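## Task

Place the red earphones inside the small chest's lowest drawer and the black earphones inside its highest drawer; at the end all drawers must be closed and the chest must still stand upright.

## Robot and tools

ROBOT AND FRAME. Two arms, left_arm and right_arm, each with a parallel gripper and a wrist camera. All positions use the scene frame: origin at table-top height, midway between the arms, a little behind the table's near edge; +x points out over the table, +z up, and left_arm sits on the +y side (arm names do not match image left/right). Calibrated bases: left_arm at (+0.001, +0.287, +0.009) m, right_arm at (+0.004, -0.322, +0.007) m. A gripper's fingers point along its own +z and close along its y axis; end_effector_position is the spot between the pads, about 1 cm short of the fingertips. Reported poses can be a few cm off, more at long reach.

execute_actions(actions, cameras). actions is a list of actions; each action is a table of up to 15 rows, one row per 1/30 s control step, and a short table repeats its final row until step 15. Every row holds 14 numbers in [-1, 1] covering both arms: dx, dy, dz, rx, ry, rz, opening for left_arm, then the same seven for right_arm. dx..rz are offsets, not poses: each row is measured from that arm's Hand target as it was when the action began (rows do not add up), along scene-frame axes, with rotation about the Hand target's position. Scale: 1.0 = 0.6 m or 180 degrees; rx, ry, rz form a single rotation vector. Each new action starts from the current Hand target, so sending the same offset again moves further. opening is absolute: +1 fully open (0.094 m), -1 closed. To leave an arm still, give its six pose numbers as 0 and repeat its present opening (a 0 opening means half open, not 'no change'). Images return only when actions is empty or cameras names them; an empty actions list also shows the scene number and task.

move(target, speed, blend, opening_speed, grip_force, blocking, cameras). target is one 14-number row laid out as above, or a list of up to 15 such rows; every row is an offset from the Hand targets held when the move began, not from the previous row. Each gripper follows a straight line, turning the short way. speed: top path speed in m/s, 0.002 to 2.9 (default 0.25); turning is capped at twice that in rad/s; one value or one per target. blend: corner rounding in metres for a list (0 = stop at each point). opening_speed: rate of opening change per second on the -1..+1 scale, at least 0.2; use it to close gently. grip_force: newtons per finger pad, 10 to 50, one value or one per arm; it persists, and lower values close slowly. blocking=false returns early while the move continues. A move lasts at most 10 s. The result adds a 'move:' line: done (at rest within 10 mm and 2 degrees), off_target, moving, held or fault, plus limits=paced (pose clipped) or limits=held (steps withheld). Paths ignore obstacles and the other arm; faster moves stray and overshoot more and hit harder.

wait(seconds): 0 to 3600, lets time pass without new commands. stop(): brakes a running move. zoom_image(camera, region): region [x0, y0, x1, y1] in pixels of that camera's newest image, at most 504 by 504. finished_scene(scene): the current scene's number; ends the scene permanently, so call it only when the goal holds without the robot.

CAMERAS: cam_head_left, cam_head_right (on a beam behind the arms), cam_high, cam_low, cam_left_wrist, cam_right_wrist, all 672x504.

RESULTS. Per arm: end_effector_position (m) and end_effector_quat_wxyz, Hand target (the commanded pose that the next offsets count from), Tool commands, grip_measured (opening on the -1..+1 scale; reads a bit wide when empty and narrower than a hard part when squeezing), grip_effort_nm (gripper motor effort, negative closing; not pad force), Joint positions (last entry is finger gap in m), Joint velocities ('within noise' means still), joint torques (offset and noisy), and Motor temperatures. Calls with actions also list some step positions. MOTOR HOT appears at 75 °C; at 90 °C the arm folds up and idles for the rest of the scene; at 100 °C it collapses. Holding loads, staying stretched, or pushing against something heats motors.

BEHAVIOUR. The commanded orientation is clipped to 40 degrees from the measured one each step. Grippers often sag or stop short, especially far out; small moves can fail or go sideways, so check position and tilt after each move and correct. An arm blocked by something keeps pressing until commanded back past its gripper. Avoid paths near an arm's own base (the elbow can whip round) and keep the two grippers and wrist cameras apart; the clearance check does not protect them. Closing on the other arm's fingers is a hard inter-arm press. Joint ranges (rad): waist -2.618 to 3.054, shoulder 0 to 3.142, elbow 0 to 3.142, wrist pitch -1.571 to 1.571, wrist yaw -1.571 to 1.571, wrist roll -2.094 to 2.094.

AVOID. Dropping items or releasing them while moving; anything leaving the table or being left off it; slamming drawers or hitting the chest, table or fixtures (bar, spacers under the bases, rear plate, low rail) hard; tipping the chest; strain on wrist camera cables; arm fault stops. Loose objects may occasionally be nudged by outside pushes, so recheck before finishing.

Each tool is called after "Request:" as name(argument=value, ...), one argument or row to a line, values as JSON.

## Session

Request:
execute_actions(
  actions=[],
)

Scene clock: 0.00 s.
left_arm: end_effector_position=(+0.3222, +0.2281, +0.2461) grip_measured=+1.000 grip_effort_nm=n/a end_effector_quat_wxyz=(+0.497, +0.147, +0.848, -0.109) | right_arm: end_effector_position=(+0.3770, -0.2573, +0.3590) grip_measured=+1.000 grip_effort_nm=n/a end_effector_quat_wxyz=(+0.628, -0.029, +0.707, +0.323)
Joint positions: left_arm=[-0.021 0.975 0.835 -0.412 0.336 0.147 0.094] | right_arm=[-0.082 1.08 0.863 0.22 -0.616 0.437 0.094]
Joint velocities: within noise
Joint torques (N m): no reading
Motor temperatures (°C): left_arm=[28 32 29 36 24 26 25] | right_arm=[25 33 36 39 25 24 23]
Heat: left arm: 36 °C; right arm: 39 °C.
Hand target: left_arm +0.3222, +0.2284, +0.2474; +0.497, +0.147, +0.848, -0.108 | right_arm +0.3758, -0.2566, +0.3654; +0.633, -0.034, +0.702, +0.324
Tool commands: left_gripper/opening=+1.0 right_gripper/opening=+1.0

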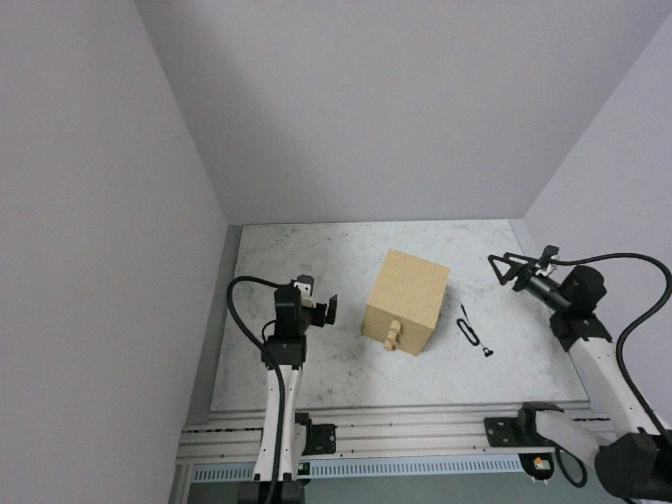

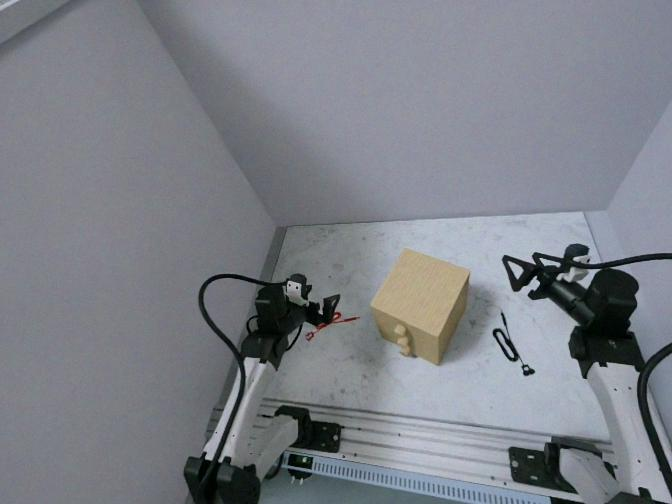

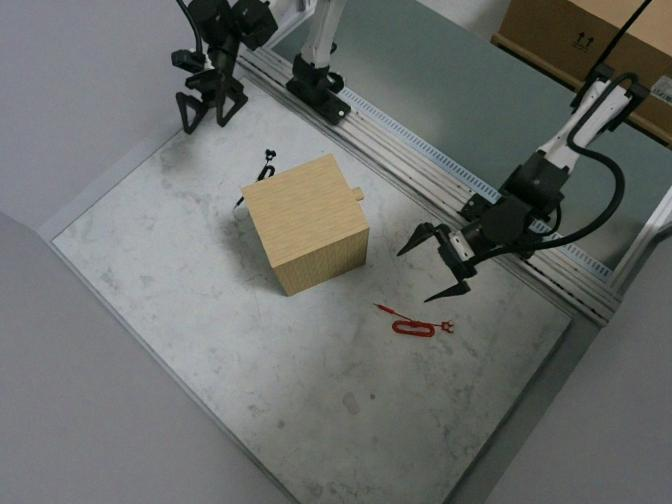

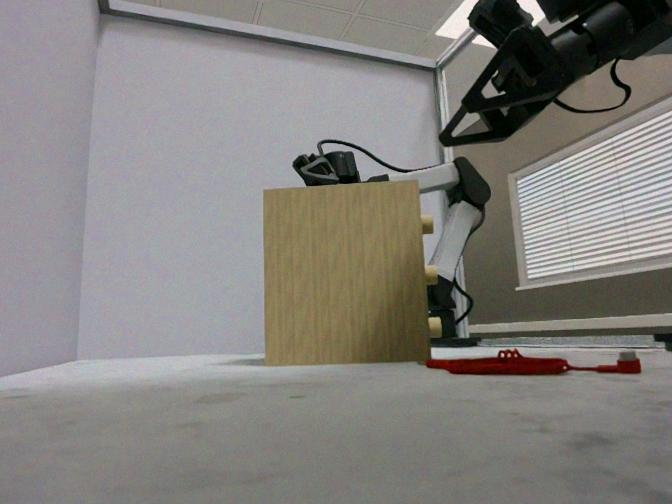

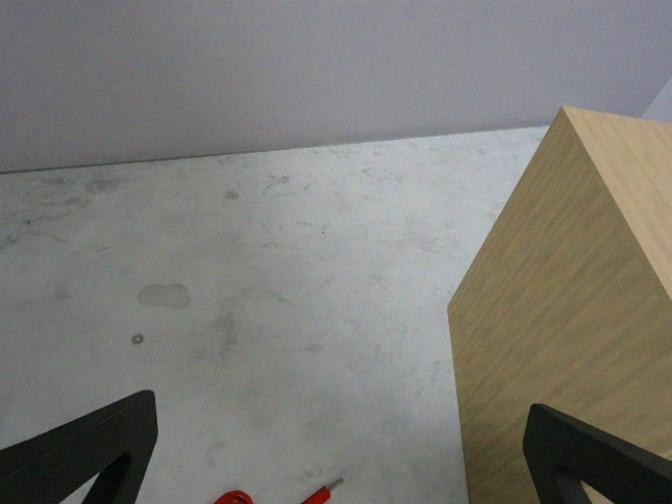

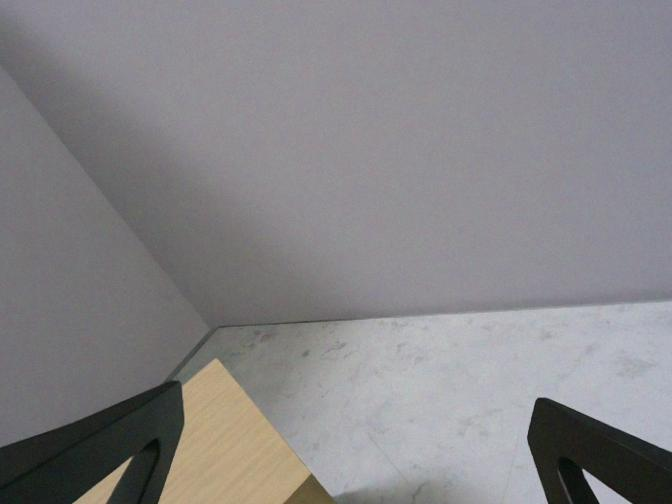

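Request:
zoom_image(
  camera="cam_head_left",
  region=[340, 230, 520, 365],
)

Request:
zoom_image(
  camera="cam_head_right",
  region=[260, 235, 560, 385],
)

Request:
zoom_image(
  camera="cam_high",
  region=[160, 100, 500, 355],
)

Request:
zoom_image(
  camera="cam_low",
  region=[240, 160, 660, 400],
)

Scaled by 2.800 from the camera's image (finer frame: 960x720).

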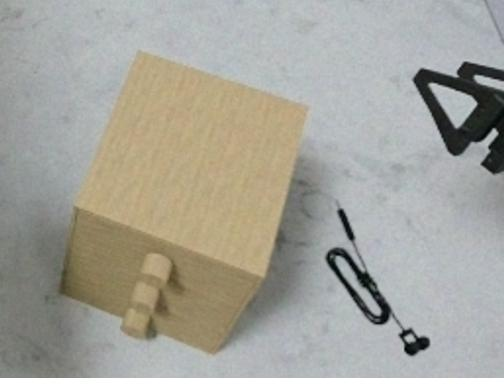

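Scaled by 1.680 from the camera's image (finer frame: 960x720).

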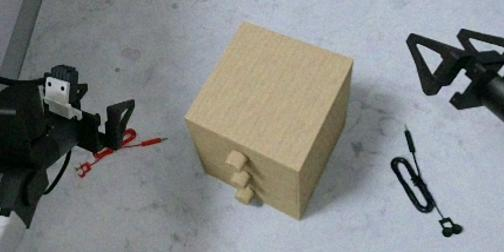

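Scaled by 1.482 from the camera's image (finer frame: 960x720).

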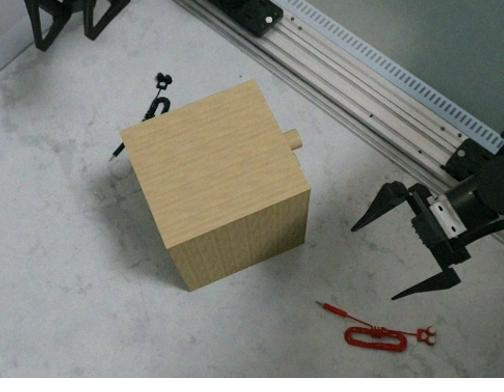

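Scaled by 1.200 from the camera's image (finer frame: 960x720).

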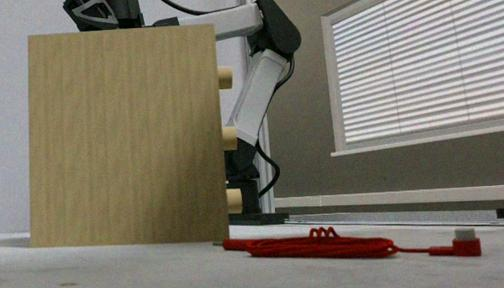

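Request:
move(
  target=[-0.2185,-0.312,-0.166,0.0662,0.1298,-0.0195,1,-0.16,-0.056,-0.22,-0.3294,0.3843,0.0931,1],
  speed=0.3,
  cameras=["all"],
)

Scene clock: 128.27 s.
left_arm: end_effector_position=(+0.1872, +0.0456, +0.1409) grip_measured=+1.000 grip_effort_nm=-0.01 end_effector_quat_wxyz=(+0.286, +0.205, +0.934, -0.065) | right_arm: end_effector_position=(+0.3006, -0.2886, +0.2422) grip_measured=+1.000 grip_effort_nm=0.04 end_effector_quat_wxyz=(+0.125, -0.232, +0.965, -0.013)
Joint positions: left_arm=[-1.113 1.259 0.923 -0.752 -0.334 -0.581 0.094] | right_arm=[0.123 1.508 1.67 -1.479 -0.01 -0.366 0.094]
Joint torques (N m): left_arm=[-0.49 -2.66 11.15 1.57 -0.52 -0.07] | right_arm=[0.59 -6.04 4.34 0.12 0.08 0.05]
Motor temperatures (°C): left_arm=[27 31 39 49 24 24 25] | right_arm=[25 34 46 45 25 23 23]
Heat: left arm: 49 °C; right arm: 46 °C.
Hand target: left_arm +0.1910, +0.0411, +0.1478; +0.294, +0.198, +0.933, -0.063 | right_arm +0.2798, -0.2902, +0.2335; +0.000, -0.234, +0.972, +0.000
Off the commanded pose: left_arm 0.009 m, 1 deg | right_arm 0.023 m, 14 deg.
joint sent to its limit (right arm) — joint 4 (wrist pitch), lower limit. The joint targets are off in orientation, not in position.
move: off_target (right_arm)

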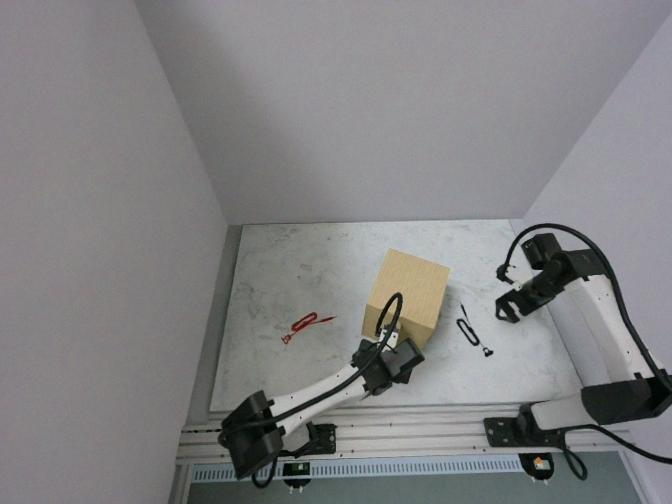

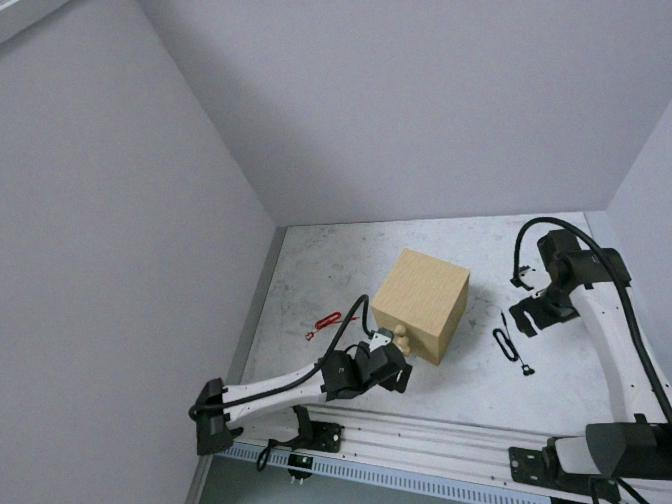

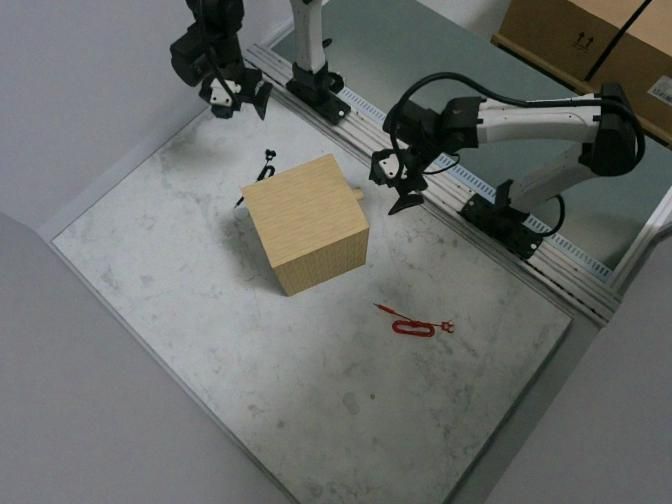

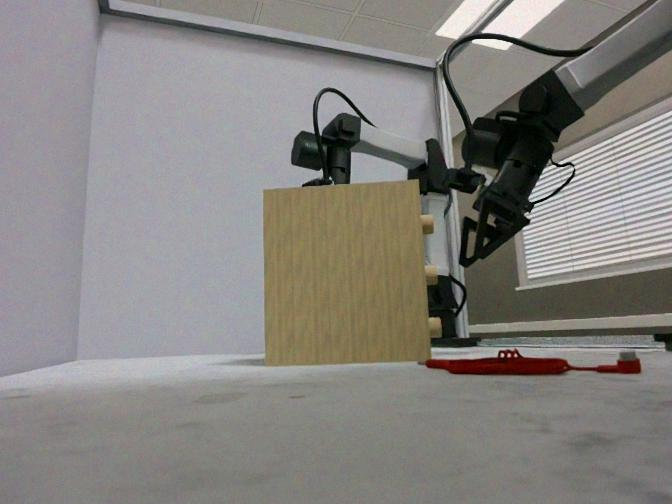

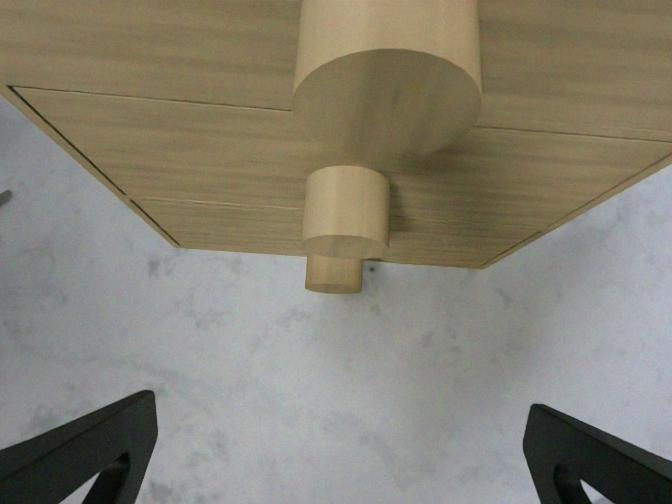

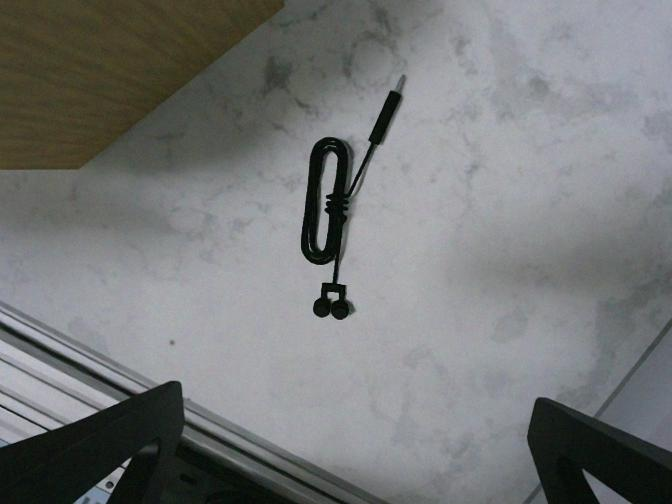

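Request:
move(
  target=[0.1008,-0.0447,-0.163,0,0,0,1,0.0537,0,-0.189,0,0,0,1],
  speed=0.2,
  cameras=["cam_head_left","cam_left_wrist","cam_right_wrist","cam_low"],
)

Scene clock: 182.27 s.
left_arm: end_effector_position=(+0.2656, -0.0066, +0.1019) grip_measured=+1.000 grip_effort_nm=-0.01 end_effector_quat_wxyz=(+0.364, +0.171, +0.909, -0.108) | right_arm: end_effector_position=(+0.3149, -0.2876, +0.1271) grip_measured=+1.000 grip_effort_nm=0.03 end_effector_quat_wxyz=(+0.015, -0.233, +0.972, +0.001)
Joint positions: left_arm=[-0.996 1.531 0.857 -0.197 -0.334 -0.486 0.094] | right_arm=[0.123 1.693 1.425 -1.271 -0.009 -0.366 0.094]
Joint torques (N m): left_arm=[1.59 -1.31 4.72 1.22 0.25 0.29] | right_arm=[-0.23 -6.69 4.9 0.39 0.07 -0.07]
Motor temperatures (°C): left_arm=[27 31 44 42 24 24 25] | right_arm=[25 36 40 40 25 23 23]
Heat: left arm: 44 °C; right arm: 40 °C.
Hand target: left_arm +0.2515, +0.0143, +0.0499; +0.294, +0.198, +0.933, -0.063 | right_arm +0.3119, -0.2902, +0.1199; +0.000, -0.233, +0.972, +0.000
Off the commanded pose: left_arm 0.058 m, 10 deg | right_arm 0.008 m, 2 deg.
move: off_target (left_arm)
Images, in order (width x height): cam_head_left 672x504, cam_low 672x504, cam_left_wrist 672x504, cam_right_wrist 672x504.

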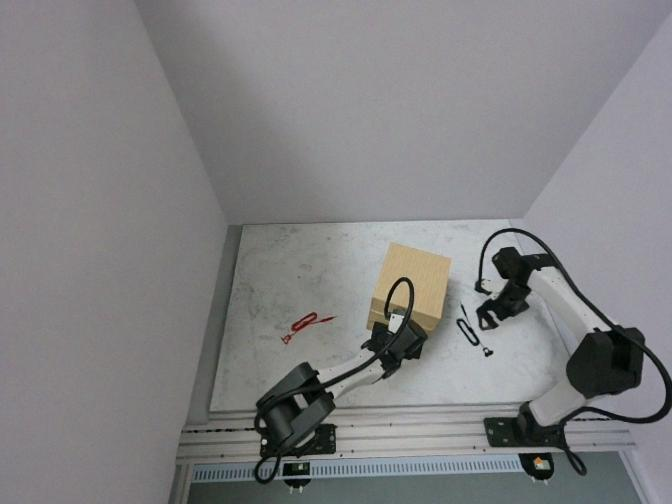

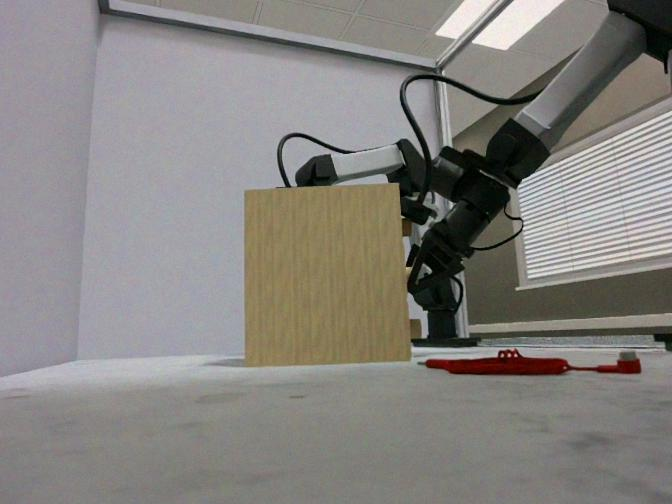

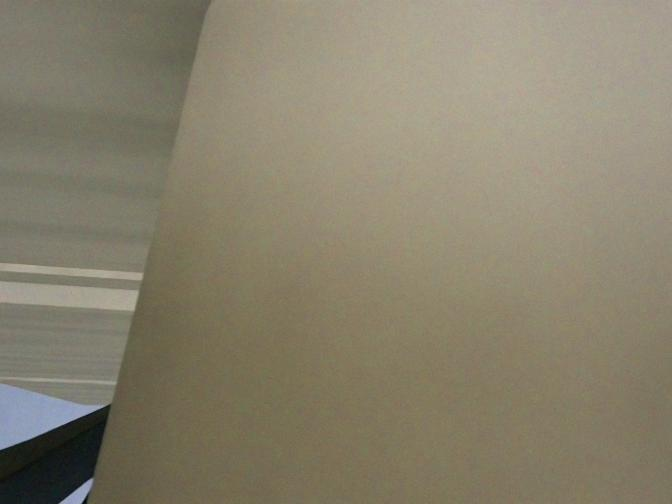

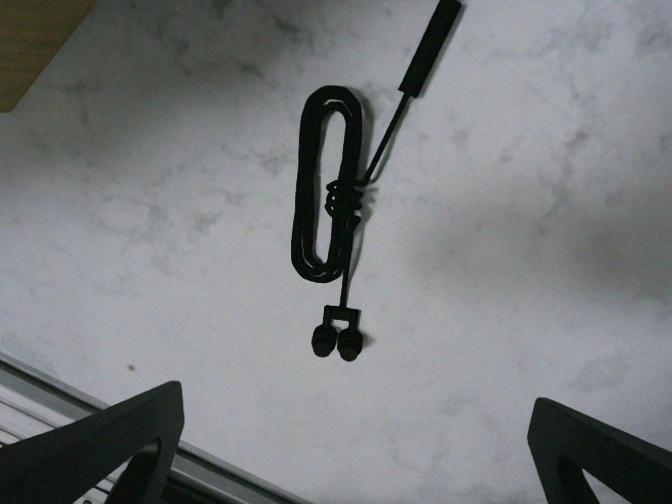

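Request:
move(
  target=[
    [-0.111,0.0495,0.167,0,0,0,1,0,0,-0.06,0,0,0,1],
    [-0.119,0.0545,0.067,-0.0791,-0.1776,0,1,0,0,-0.117,0,0,0,1],
  ],
  speed=0.25,
  blend=0.02,
  cameras=["all"],
)

Request:
zoom_image(
  camera="cam_head_left",
  region=[340, 230, 580, 410],
)

Scene clock: 257.70 s.
left_arm: end_effector_position=(+0.1805, +0.0421, +0.0962) grip_measured=+1.000 grip_effort_nm=-0.01 end_effector_quat_wxyz=(+0.558, +0.163, +0.802, -0.133) | right_arm: end_effector_position=(+0.3182, -0.2875, +0.0583) grip_measured=+1.000 grip_effort_nm=0.03 end_effector_quat_wxyz=(+0.017, -0.233, +0.972, +0.001)
Joint positions: left_arm=[-1.399 1.252 0.233 0.445 -0.858 -0.499 0.094] | right_arm=[0.123 1.744 1.207 -0.997 -0.009 -0.366 0.094]
Joint torques (N m): left_arm=[-0.39 -1.69 5.6 2.43 -0.53 0.27] | right_arm=[-0.18 -6.97 4.23 0.41 0.07 -0.06]
Motor temperatures (°C): left_arm=[27 29 37 39 24 24 25] | right_arm=[24 37 41 37 25 22 23]
Heat: left arm: 39 °C; right arm: 41 °C.
Hand target: left_arm +0.1800, +0.0470, +0.0902; +0.561, +0.170, +0.802, -0.120 | right_arm +0.3120, -0.2902, +0.0498; +0.000, -0.233, +0.972, +0.000
Off the commanded pose: left_arm 0.008 m, 2 deg | right_arm 0.011 m, 2 deg.
move: off_target (right_arm)

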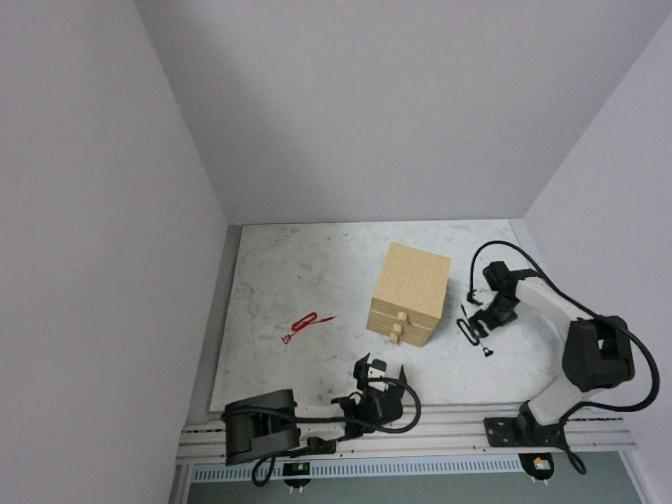

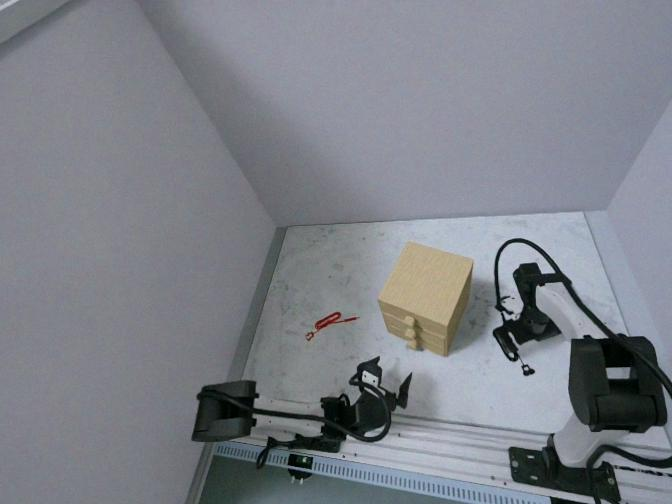

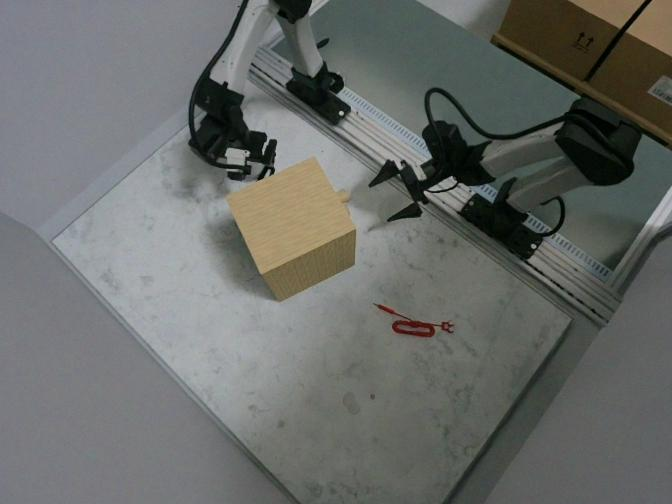

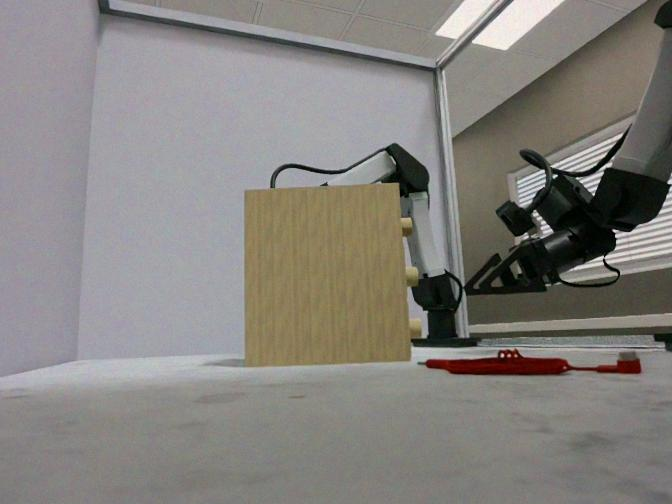

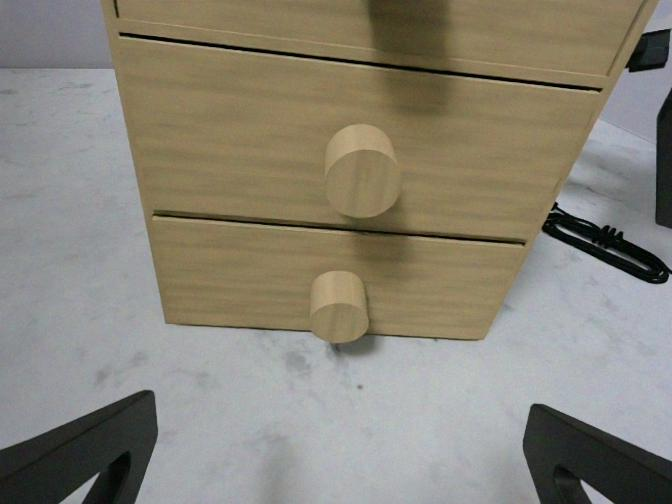

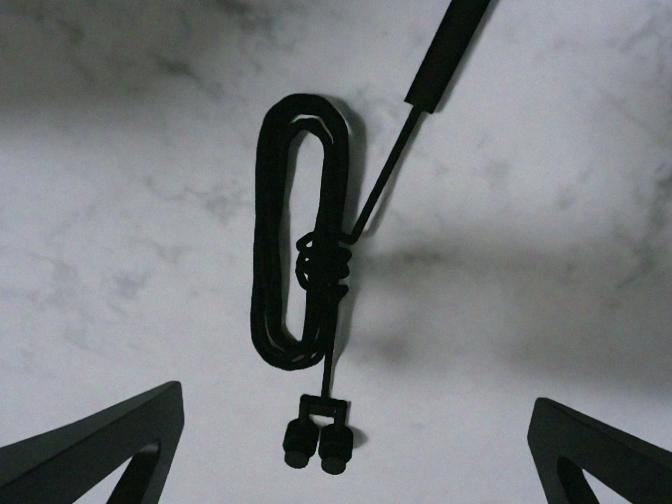

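Scaled by 2.100 from the camera's image (finer frame: 960x720).

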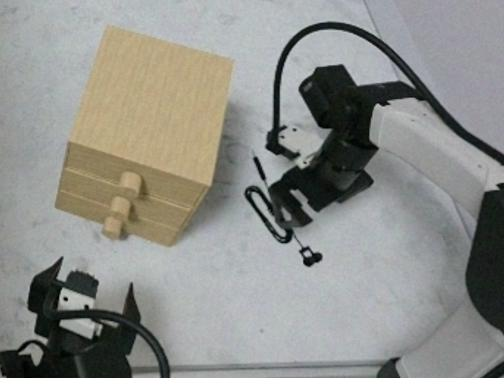

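Request:
move(
  target=[
    [0.035,-0.016,-0.107,0,0,0,1,0.0317,0.049,-0.03,0,0,0,0.6],
    [0.149,-0.0665,-0.107,0,0,0,1,0.0317,0.049,-0.075,0,0,0,0.6],
  ],
  speed=0.15,
  blend=0.01,
  cameras=["cam_low","cam_left_wrist","cam_right_wrist"],
)

Scene clock: 301.60 s.
left_arm: end_effector_position=(+0.2647, +0.0124, +0.0247) grip_measured=+1.000 grip_effort_nm=-0.01 end_effector_quat_wxyz=(+0.555, +0.170, +0.806, -0.114) | right_arm: end_effector_position=(+0.3326, -0.2619, +0.0165) grip_measured=+0.602 grip_effort_nm=-0.06 end_effector_quat_wxyz=(+0.007, -0.234, +0.972, +0.001)
Joint positions: left_arm=[-1.083 1.969 0.362 1.141 -0.597 -0.279 0.094] | right_arm=[0.197 1.883 1.207 -0.878 -0.006 -0.293 0.075]
Joint torques (N m): left_arm=[0.73 -4.72 5.64 2.86 -0.12 0.24] | right_arm=[0.5 -7.28 3.81 0.71 0.05 0.05]
Motor temperatures (°C): left_arm=[27 29 36 48 25 24 25] | right_arm=[24 38 39 36 25 22 23]
Heat: left arm: 48 °C; right arm: 39 °C.
Hand target: left_arm +0.2694, +0.0071, +0.0259; +0.560, +0.170, +0.802, -0.120 | right_arm +0.3310, -0.2609, +0.0049; +0.000, -0.233, +0.972, +0.000
Off the commanded pose: left_arm 0.007 m, 1 deg | right_arm 0.012 m, 1 deg.
move: off_target (right_arm)

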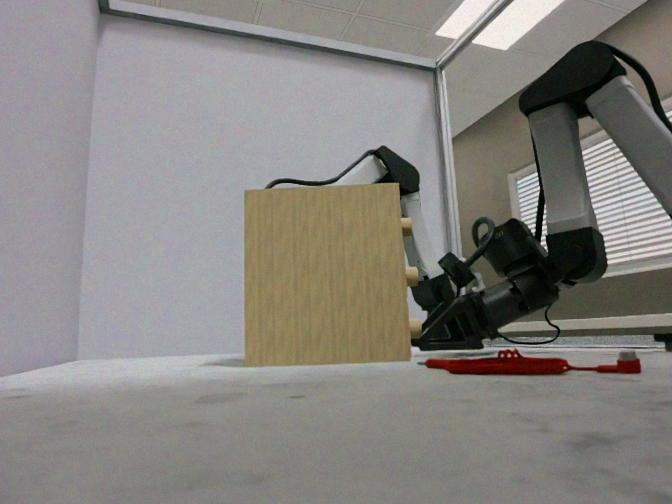

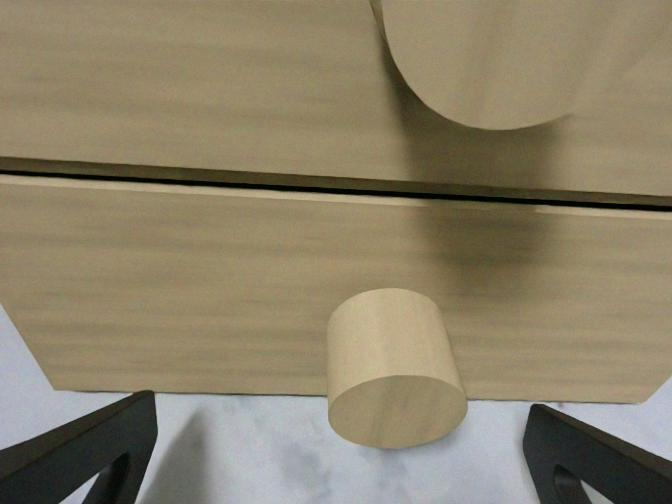

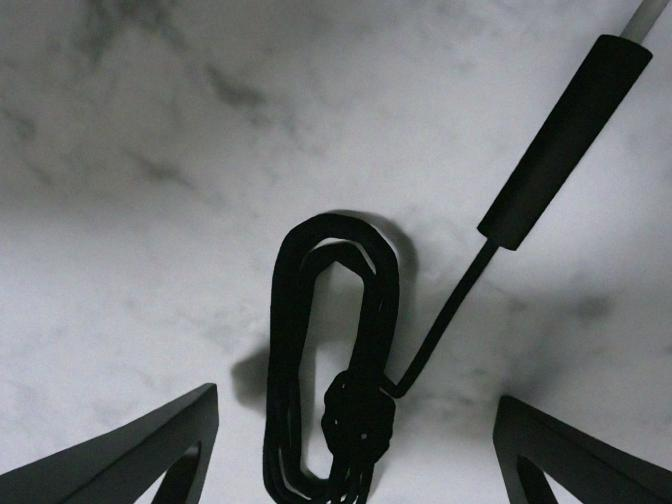

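Request:
move(
  target=[
    [-0.002,-0.017,0.01,0,0,0,1,0.015,0.0075,-0.0133,0,0,0,0.6],
    [-0.002,-0.017,0.01,0,0,0,-0.55,0.015,0.0075,-0.0133,0,0,0,-1],
  ],
  speed=0.1,
  grip_force=[50, 30],
  opening_speed=1.5,
  cameras=["cam_left_wrist","cam_right_wrist"],
)

Scene clock: 320.67 s.
left_arm: end_effector_position=(+0.2663, +0.0018, +0.0277) grip_measured=-0.439 grip_effort_nm=-1.04 end_effector_quat_wxyz=(+0.556, +0.173, +0.804, -0.117) | right_arm: end_effector_position=(+0.3413, -0.2686, +0.0135) grip_measured=-0.790 grip_effort_nm=-0.56 end_effector_quat_wxyz=(+0.011, -0.231, +0.972, -0.032)
Joint positions: left_arm=[-1.093 1.969 0.397 1.11 -0.599 -0.278 0.026] | right_arm=[0.206 1.904 1.22 -0.859 0.061 -0.278 0.01]
Joint torques (N m): left_arm=[-0.36 -7.32 5.79 2.42 -0.34 0.11] | right_arm=[0.39 -5.5 5.14 0.69 -0.56 -0.02]
Heat: left arm: 50 °C; right arm: 39 °C.
Hand target: left_arm +0.2682, -0.0031, +0.0320; +0.561, +0.170, +0.802, -0.120 | right_arm +0.3400, -0.2564, -0.0032; +0.000, -0.233, +0.972, +0.000
Off the commanded pose: left_arm 0.007 m, 1 deg | right_arm 0.021 m, 4 deg.
grip_force (N): 50, 30
move: off_target (right_arm); target 2's new opening was sent with right_arm's hand 0.020 m and 1 deg from that target

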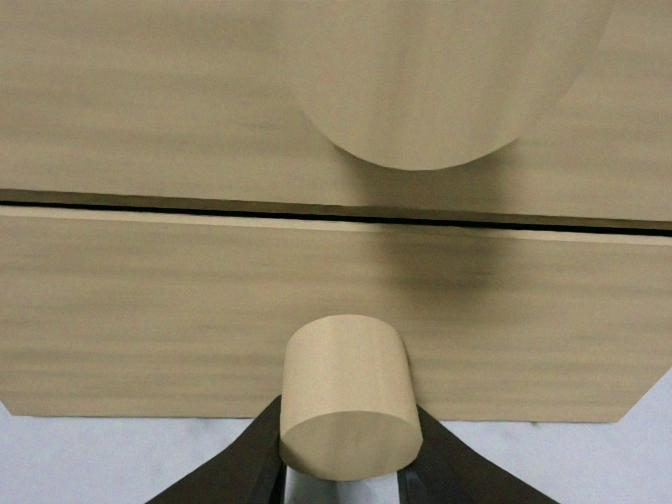

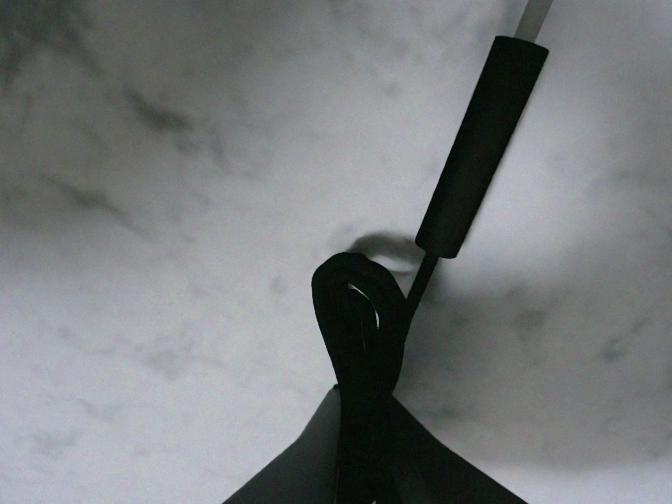

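Request:
move(
  target=[-0.1675,0.0746,0,0,0,0,-0.55,0,0,0.25,0,0,0,-1],
  speed=0.12,
  cameras=["cam_head_left","cam_low","cam_left_wrist","cam_right_wrist"],
)

Scene clock: 332.50 s.
left_arm: end_effector_position=(+0.1668, +0.0401, +0.0263) grip_measured=-0.439 grip_effort_nm=-1.04 end_effector_quat_wxyz=(+0.553, +0.182, +0.804, -0.120) | right_arm: end_effector_position=(+0.3434, -0.2587, +0.1358) grip_measured=-0.802 grip_effort_nm=-0.63 end_effector_quat_wxyz=(-0.001, -0.231, +0.973, -0.006)
Joint positions: left_arm=[-1.476 1.764 0.151 0.958 -0.91 -0.545 0.026] | right_arm=[0.206 1.848 1.648 -1.369 0.009 -0.278 0.009]
Joint torques (N m): left_arm=[-0.5 -6.42 3.79 2.03 -0.72 -0.04] | right_arm=[0.31 -10.35 7.79 -0.06 -0.08 -0.04]
Heat: left arm: 48 °C; right arm: 39 °C.
Hand target: left_arm +0.1678, +0.0417, +0.0319; +0.560, +0.170, +0.802, -0.120 | right_arm +0.3400, -0.2564, +0.1468; +0.000, -0.233, +0.972, +0.000
Off the commanded pose: left_arm 0.006 m, 2 deg | right_arm 0.012 m, 1 deg.
grip_force (N): 50, 30
move: off_target (right_arm)

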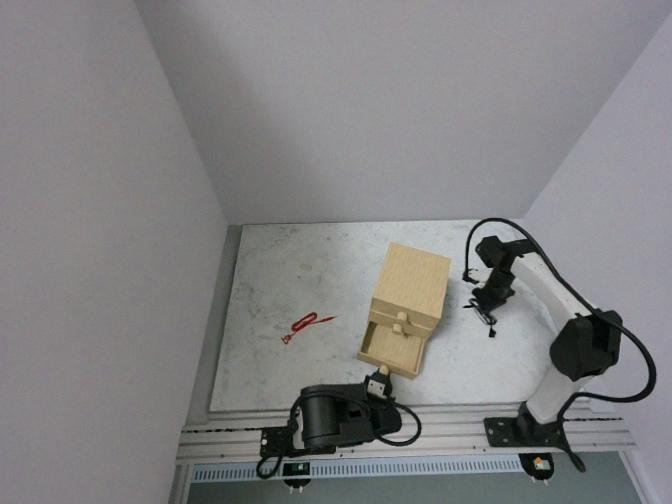

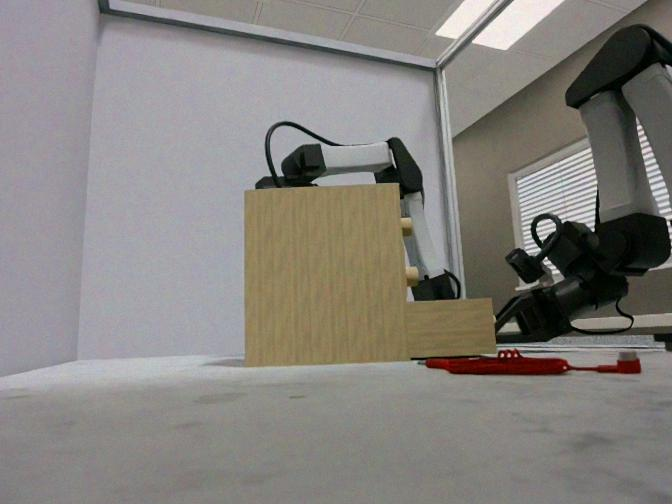

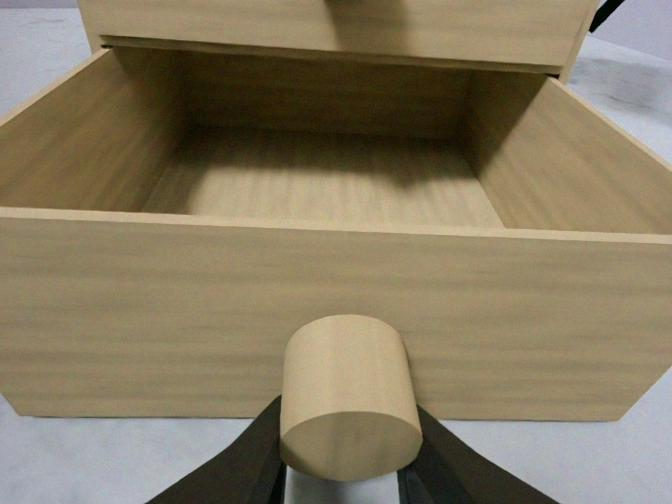

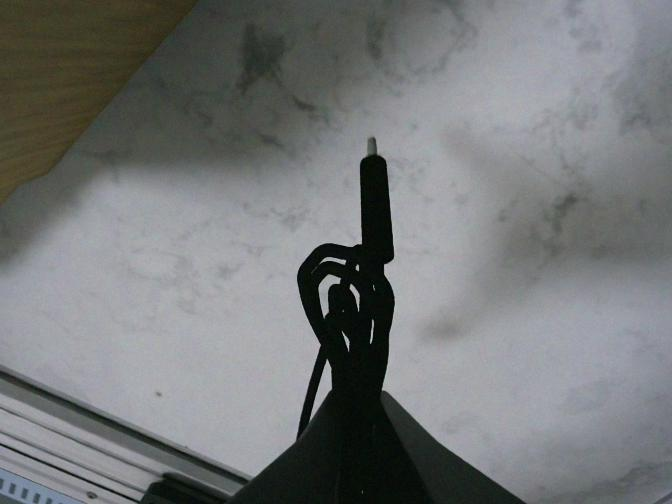

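Request:
move(
  target=[
    [-0.0457,0.0203,0,0,0,0,-0.55,0,0,0,0,0,0,-1],
    [-0.0457,0.0203,0,0,0,0,0.4,0,0,0,0,0,0,-1],
    [-0.043,0.022,0.147,0.0565,0.1269,0,0.4,0,0,0,0,0,0,-1],
    [0.087,0.197,0.23,0.17,0.17,-0.12,0.4,0,0,0,0,0,0,-1],
    [0.329,0.439,0.18,0.2806,0.2805,-0.2031,0.5,0,0,0,0,0,0,-1],
  ],
  speed=[0.12,0.1,0.2,0.3,0.3],
  blend=[0,0,0.02,0.03,0],
  cameras=["cam_head_left","cam_high","cam_left_wrist"],
)

Scene clock: 354.87 s.
left_arm: end_effector_position=(+0.3596, +0.3035, +0.1425) grip_measured=+0.497 grip_effort_nm=0.11 end_effector_quat_wxyz=(+0.005, +0.538, +0.843, -0.001) | right_arm: end_effector_position=(+0.3433, -0.2588, +0.1358) grip_measured=-0.802 grip_effort_nm=-0.63 end_effector_quat_wxyz=(-0.001, -0.231, +0.973, -0.006)
Joint positions: left_arm=[0.032 1.928 1.747 -1.4 0.008 1.186 0.07] | right_arm=[0.206 1.848 1.648 -1.37 0.009 -0.278 0.009]
Joint torques (N m): left_arm=[0.01 -6.95 9.98 0.35 -0.1 0.29] | right_arm=[0.29 -10.36 7.82 -0.06 -0.08 -0.04]
Motor temperatures (°C): left_arm=[27 32 35 45 25 24 26] | right_arm=[24 46 40 34 25 22 24]
Heat: left arm: 45 °C; right arm: 46 °C.
Hand target: left_arm +0.3652, +0.3052, +0.1398; -0.001, +0.544, +0.839, +0.000 | right_arm +0.3399, -0.2564, +0.1468; +0.000, -0.233, +0.972, +0.000
Off the commanded pose: left_arm 0.006 m, 1 deg | right_arm 0.012 m, 1 deg.
grip_force (N): 50, 30
move: done

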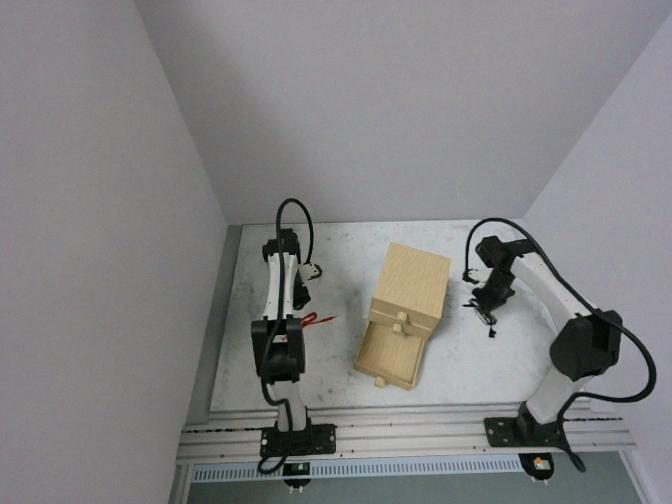

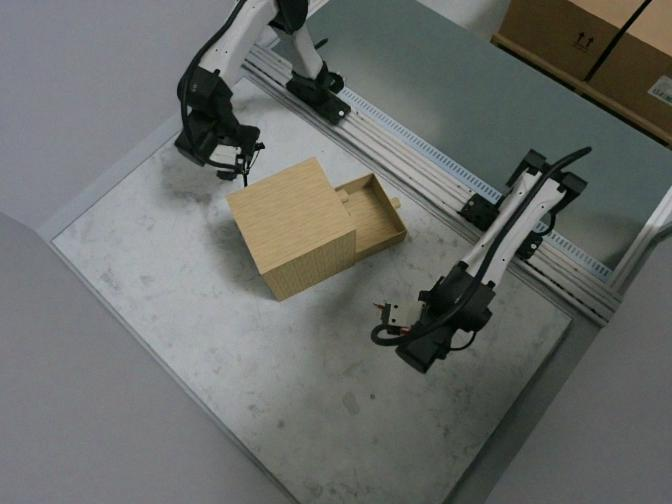

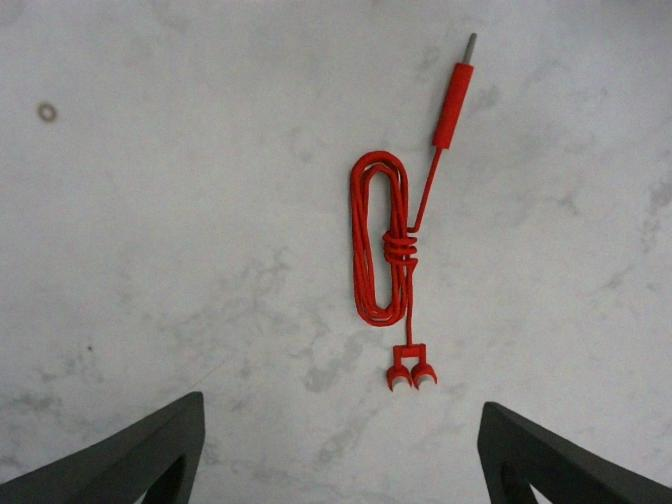

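Request:
move(
  target=[
    [-0.038,-0.017,-0.223,0,0,0,0.5,0,0,0,0,0,0,-1],
    [-0.038,-0.017,-0.223,0,0,0,-1,0,0,0,0,0,0,-1],
    [-0.038,-0.017,0.03,0,0,0,-1,0,0,0,0,0,0,-1],
  ],
  speed=0.2,
  grip_force=[30, 30],
  cameras=["cam_head_left","cam_head_right","cam_low","cam_left_wrist"],
)

Request:
zoom_image(
  camera="cam_head_left",
  region=[260, 220, 500, 400],
)

Scene clock: 379.93 s.
left_arm: end_effector_position=(+0.3374, +0.2961, +0.1521) grip_measured=-0.891 grip_effort_nm=-0.66 end_effector_quat_wxyz=(-0.006, +0.546, +0.838, -0.007) | right_arm: end_effector_position=(+0.3433, -0.2588, +0.1358) grip_measured=-0.802 grip_effort_nm=-0.62 end_effector_quat_wxyz=(-0.001, -0.231, +0.973, -0.006)
Joint positions: left_arm=[0.013 1.864 1.701 -1.442 0.006 1.186 0.005] | right_arm=[0.206 1.848 1.648 -1.37 0.009 -0.278 0.009]
Joint torques (N m): left_arm=[-0.59 -8.53 9.96 0.3 -0.08 0] | right_arm=[0.28 -10.36 7.8 -0.06 -0.08 -0.04]
Motor temperatures (°C): left_arm=[27 34 38 40 24 23 26] | right_arm=[24 50 42 34 25 22 24]
Heat: left arm: 40 °C; right arm: 50 °C.
Hand target: left_arm +0.3424, +0.2949, +0.1579; +0.000, +0.544, +0.839, +0.000 | right_arm +0.3399, -0.2564, +0.1468; +0.000, -0.233, +0.972, +0.000
Off the commanded pose: left_arm 0.008 m, 1 deg | right_arm 0.012 m, 1 deg.
grip_force (N): 30, 30
move: done; target 2's new opening was sent with left_arm's hand 0.014 m and 2 deg from that target

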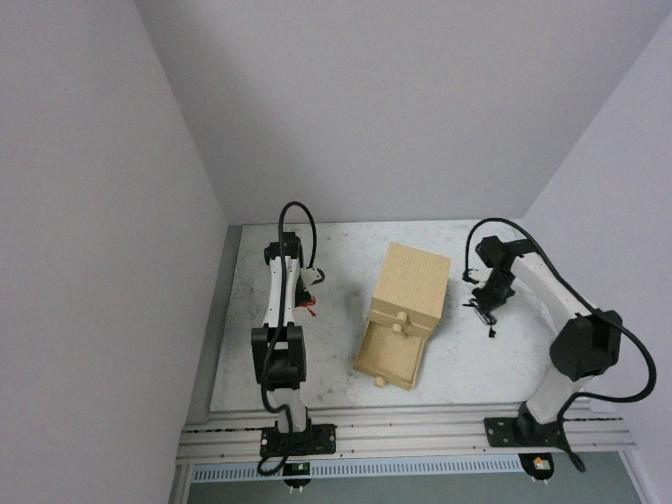

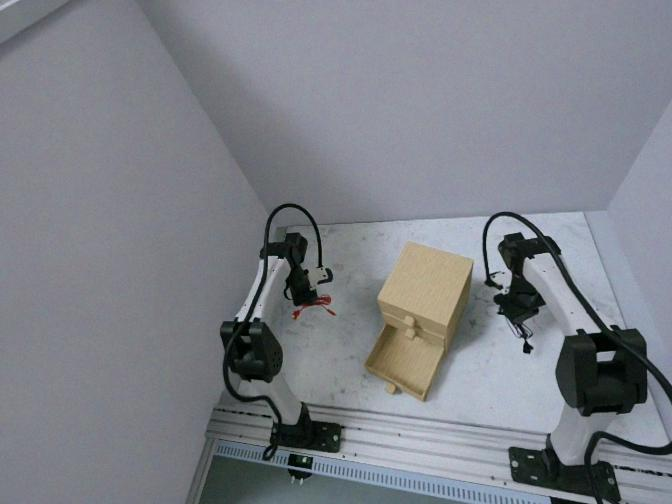

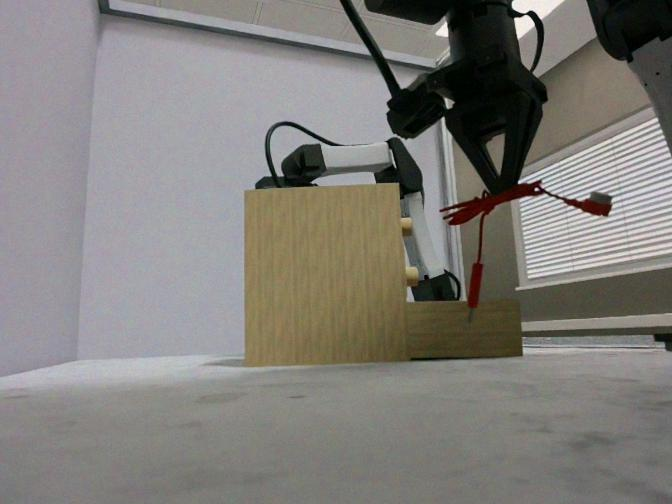

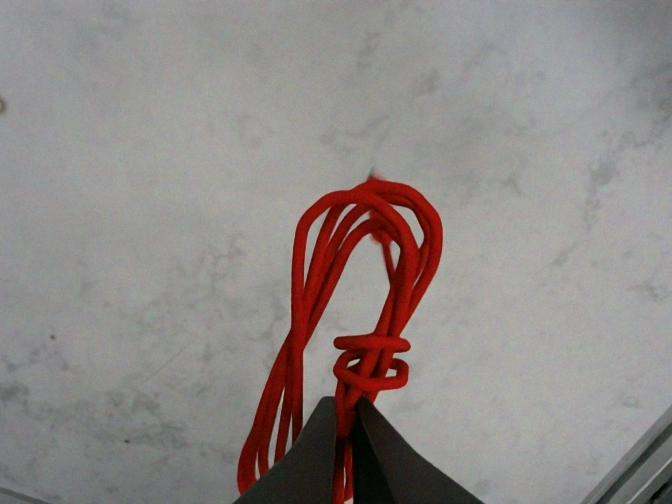

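Scaled by 2.100 from the camera's image (finer frame: 960x720).

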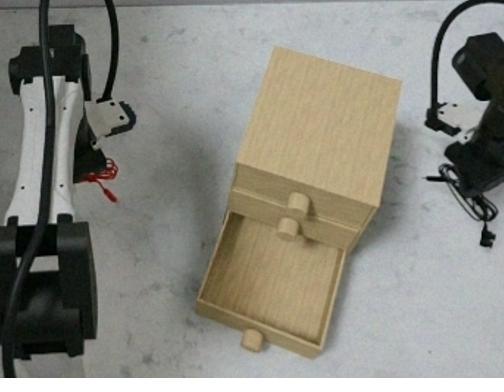

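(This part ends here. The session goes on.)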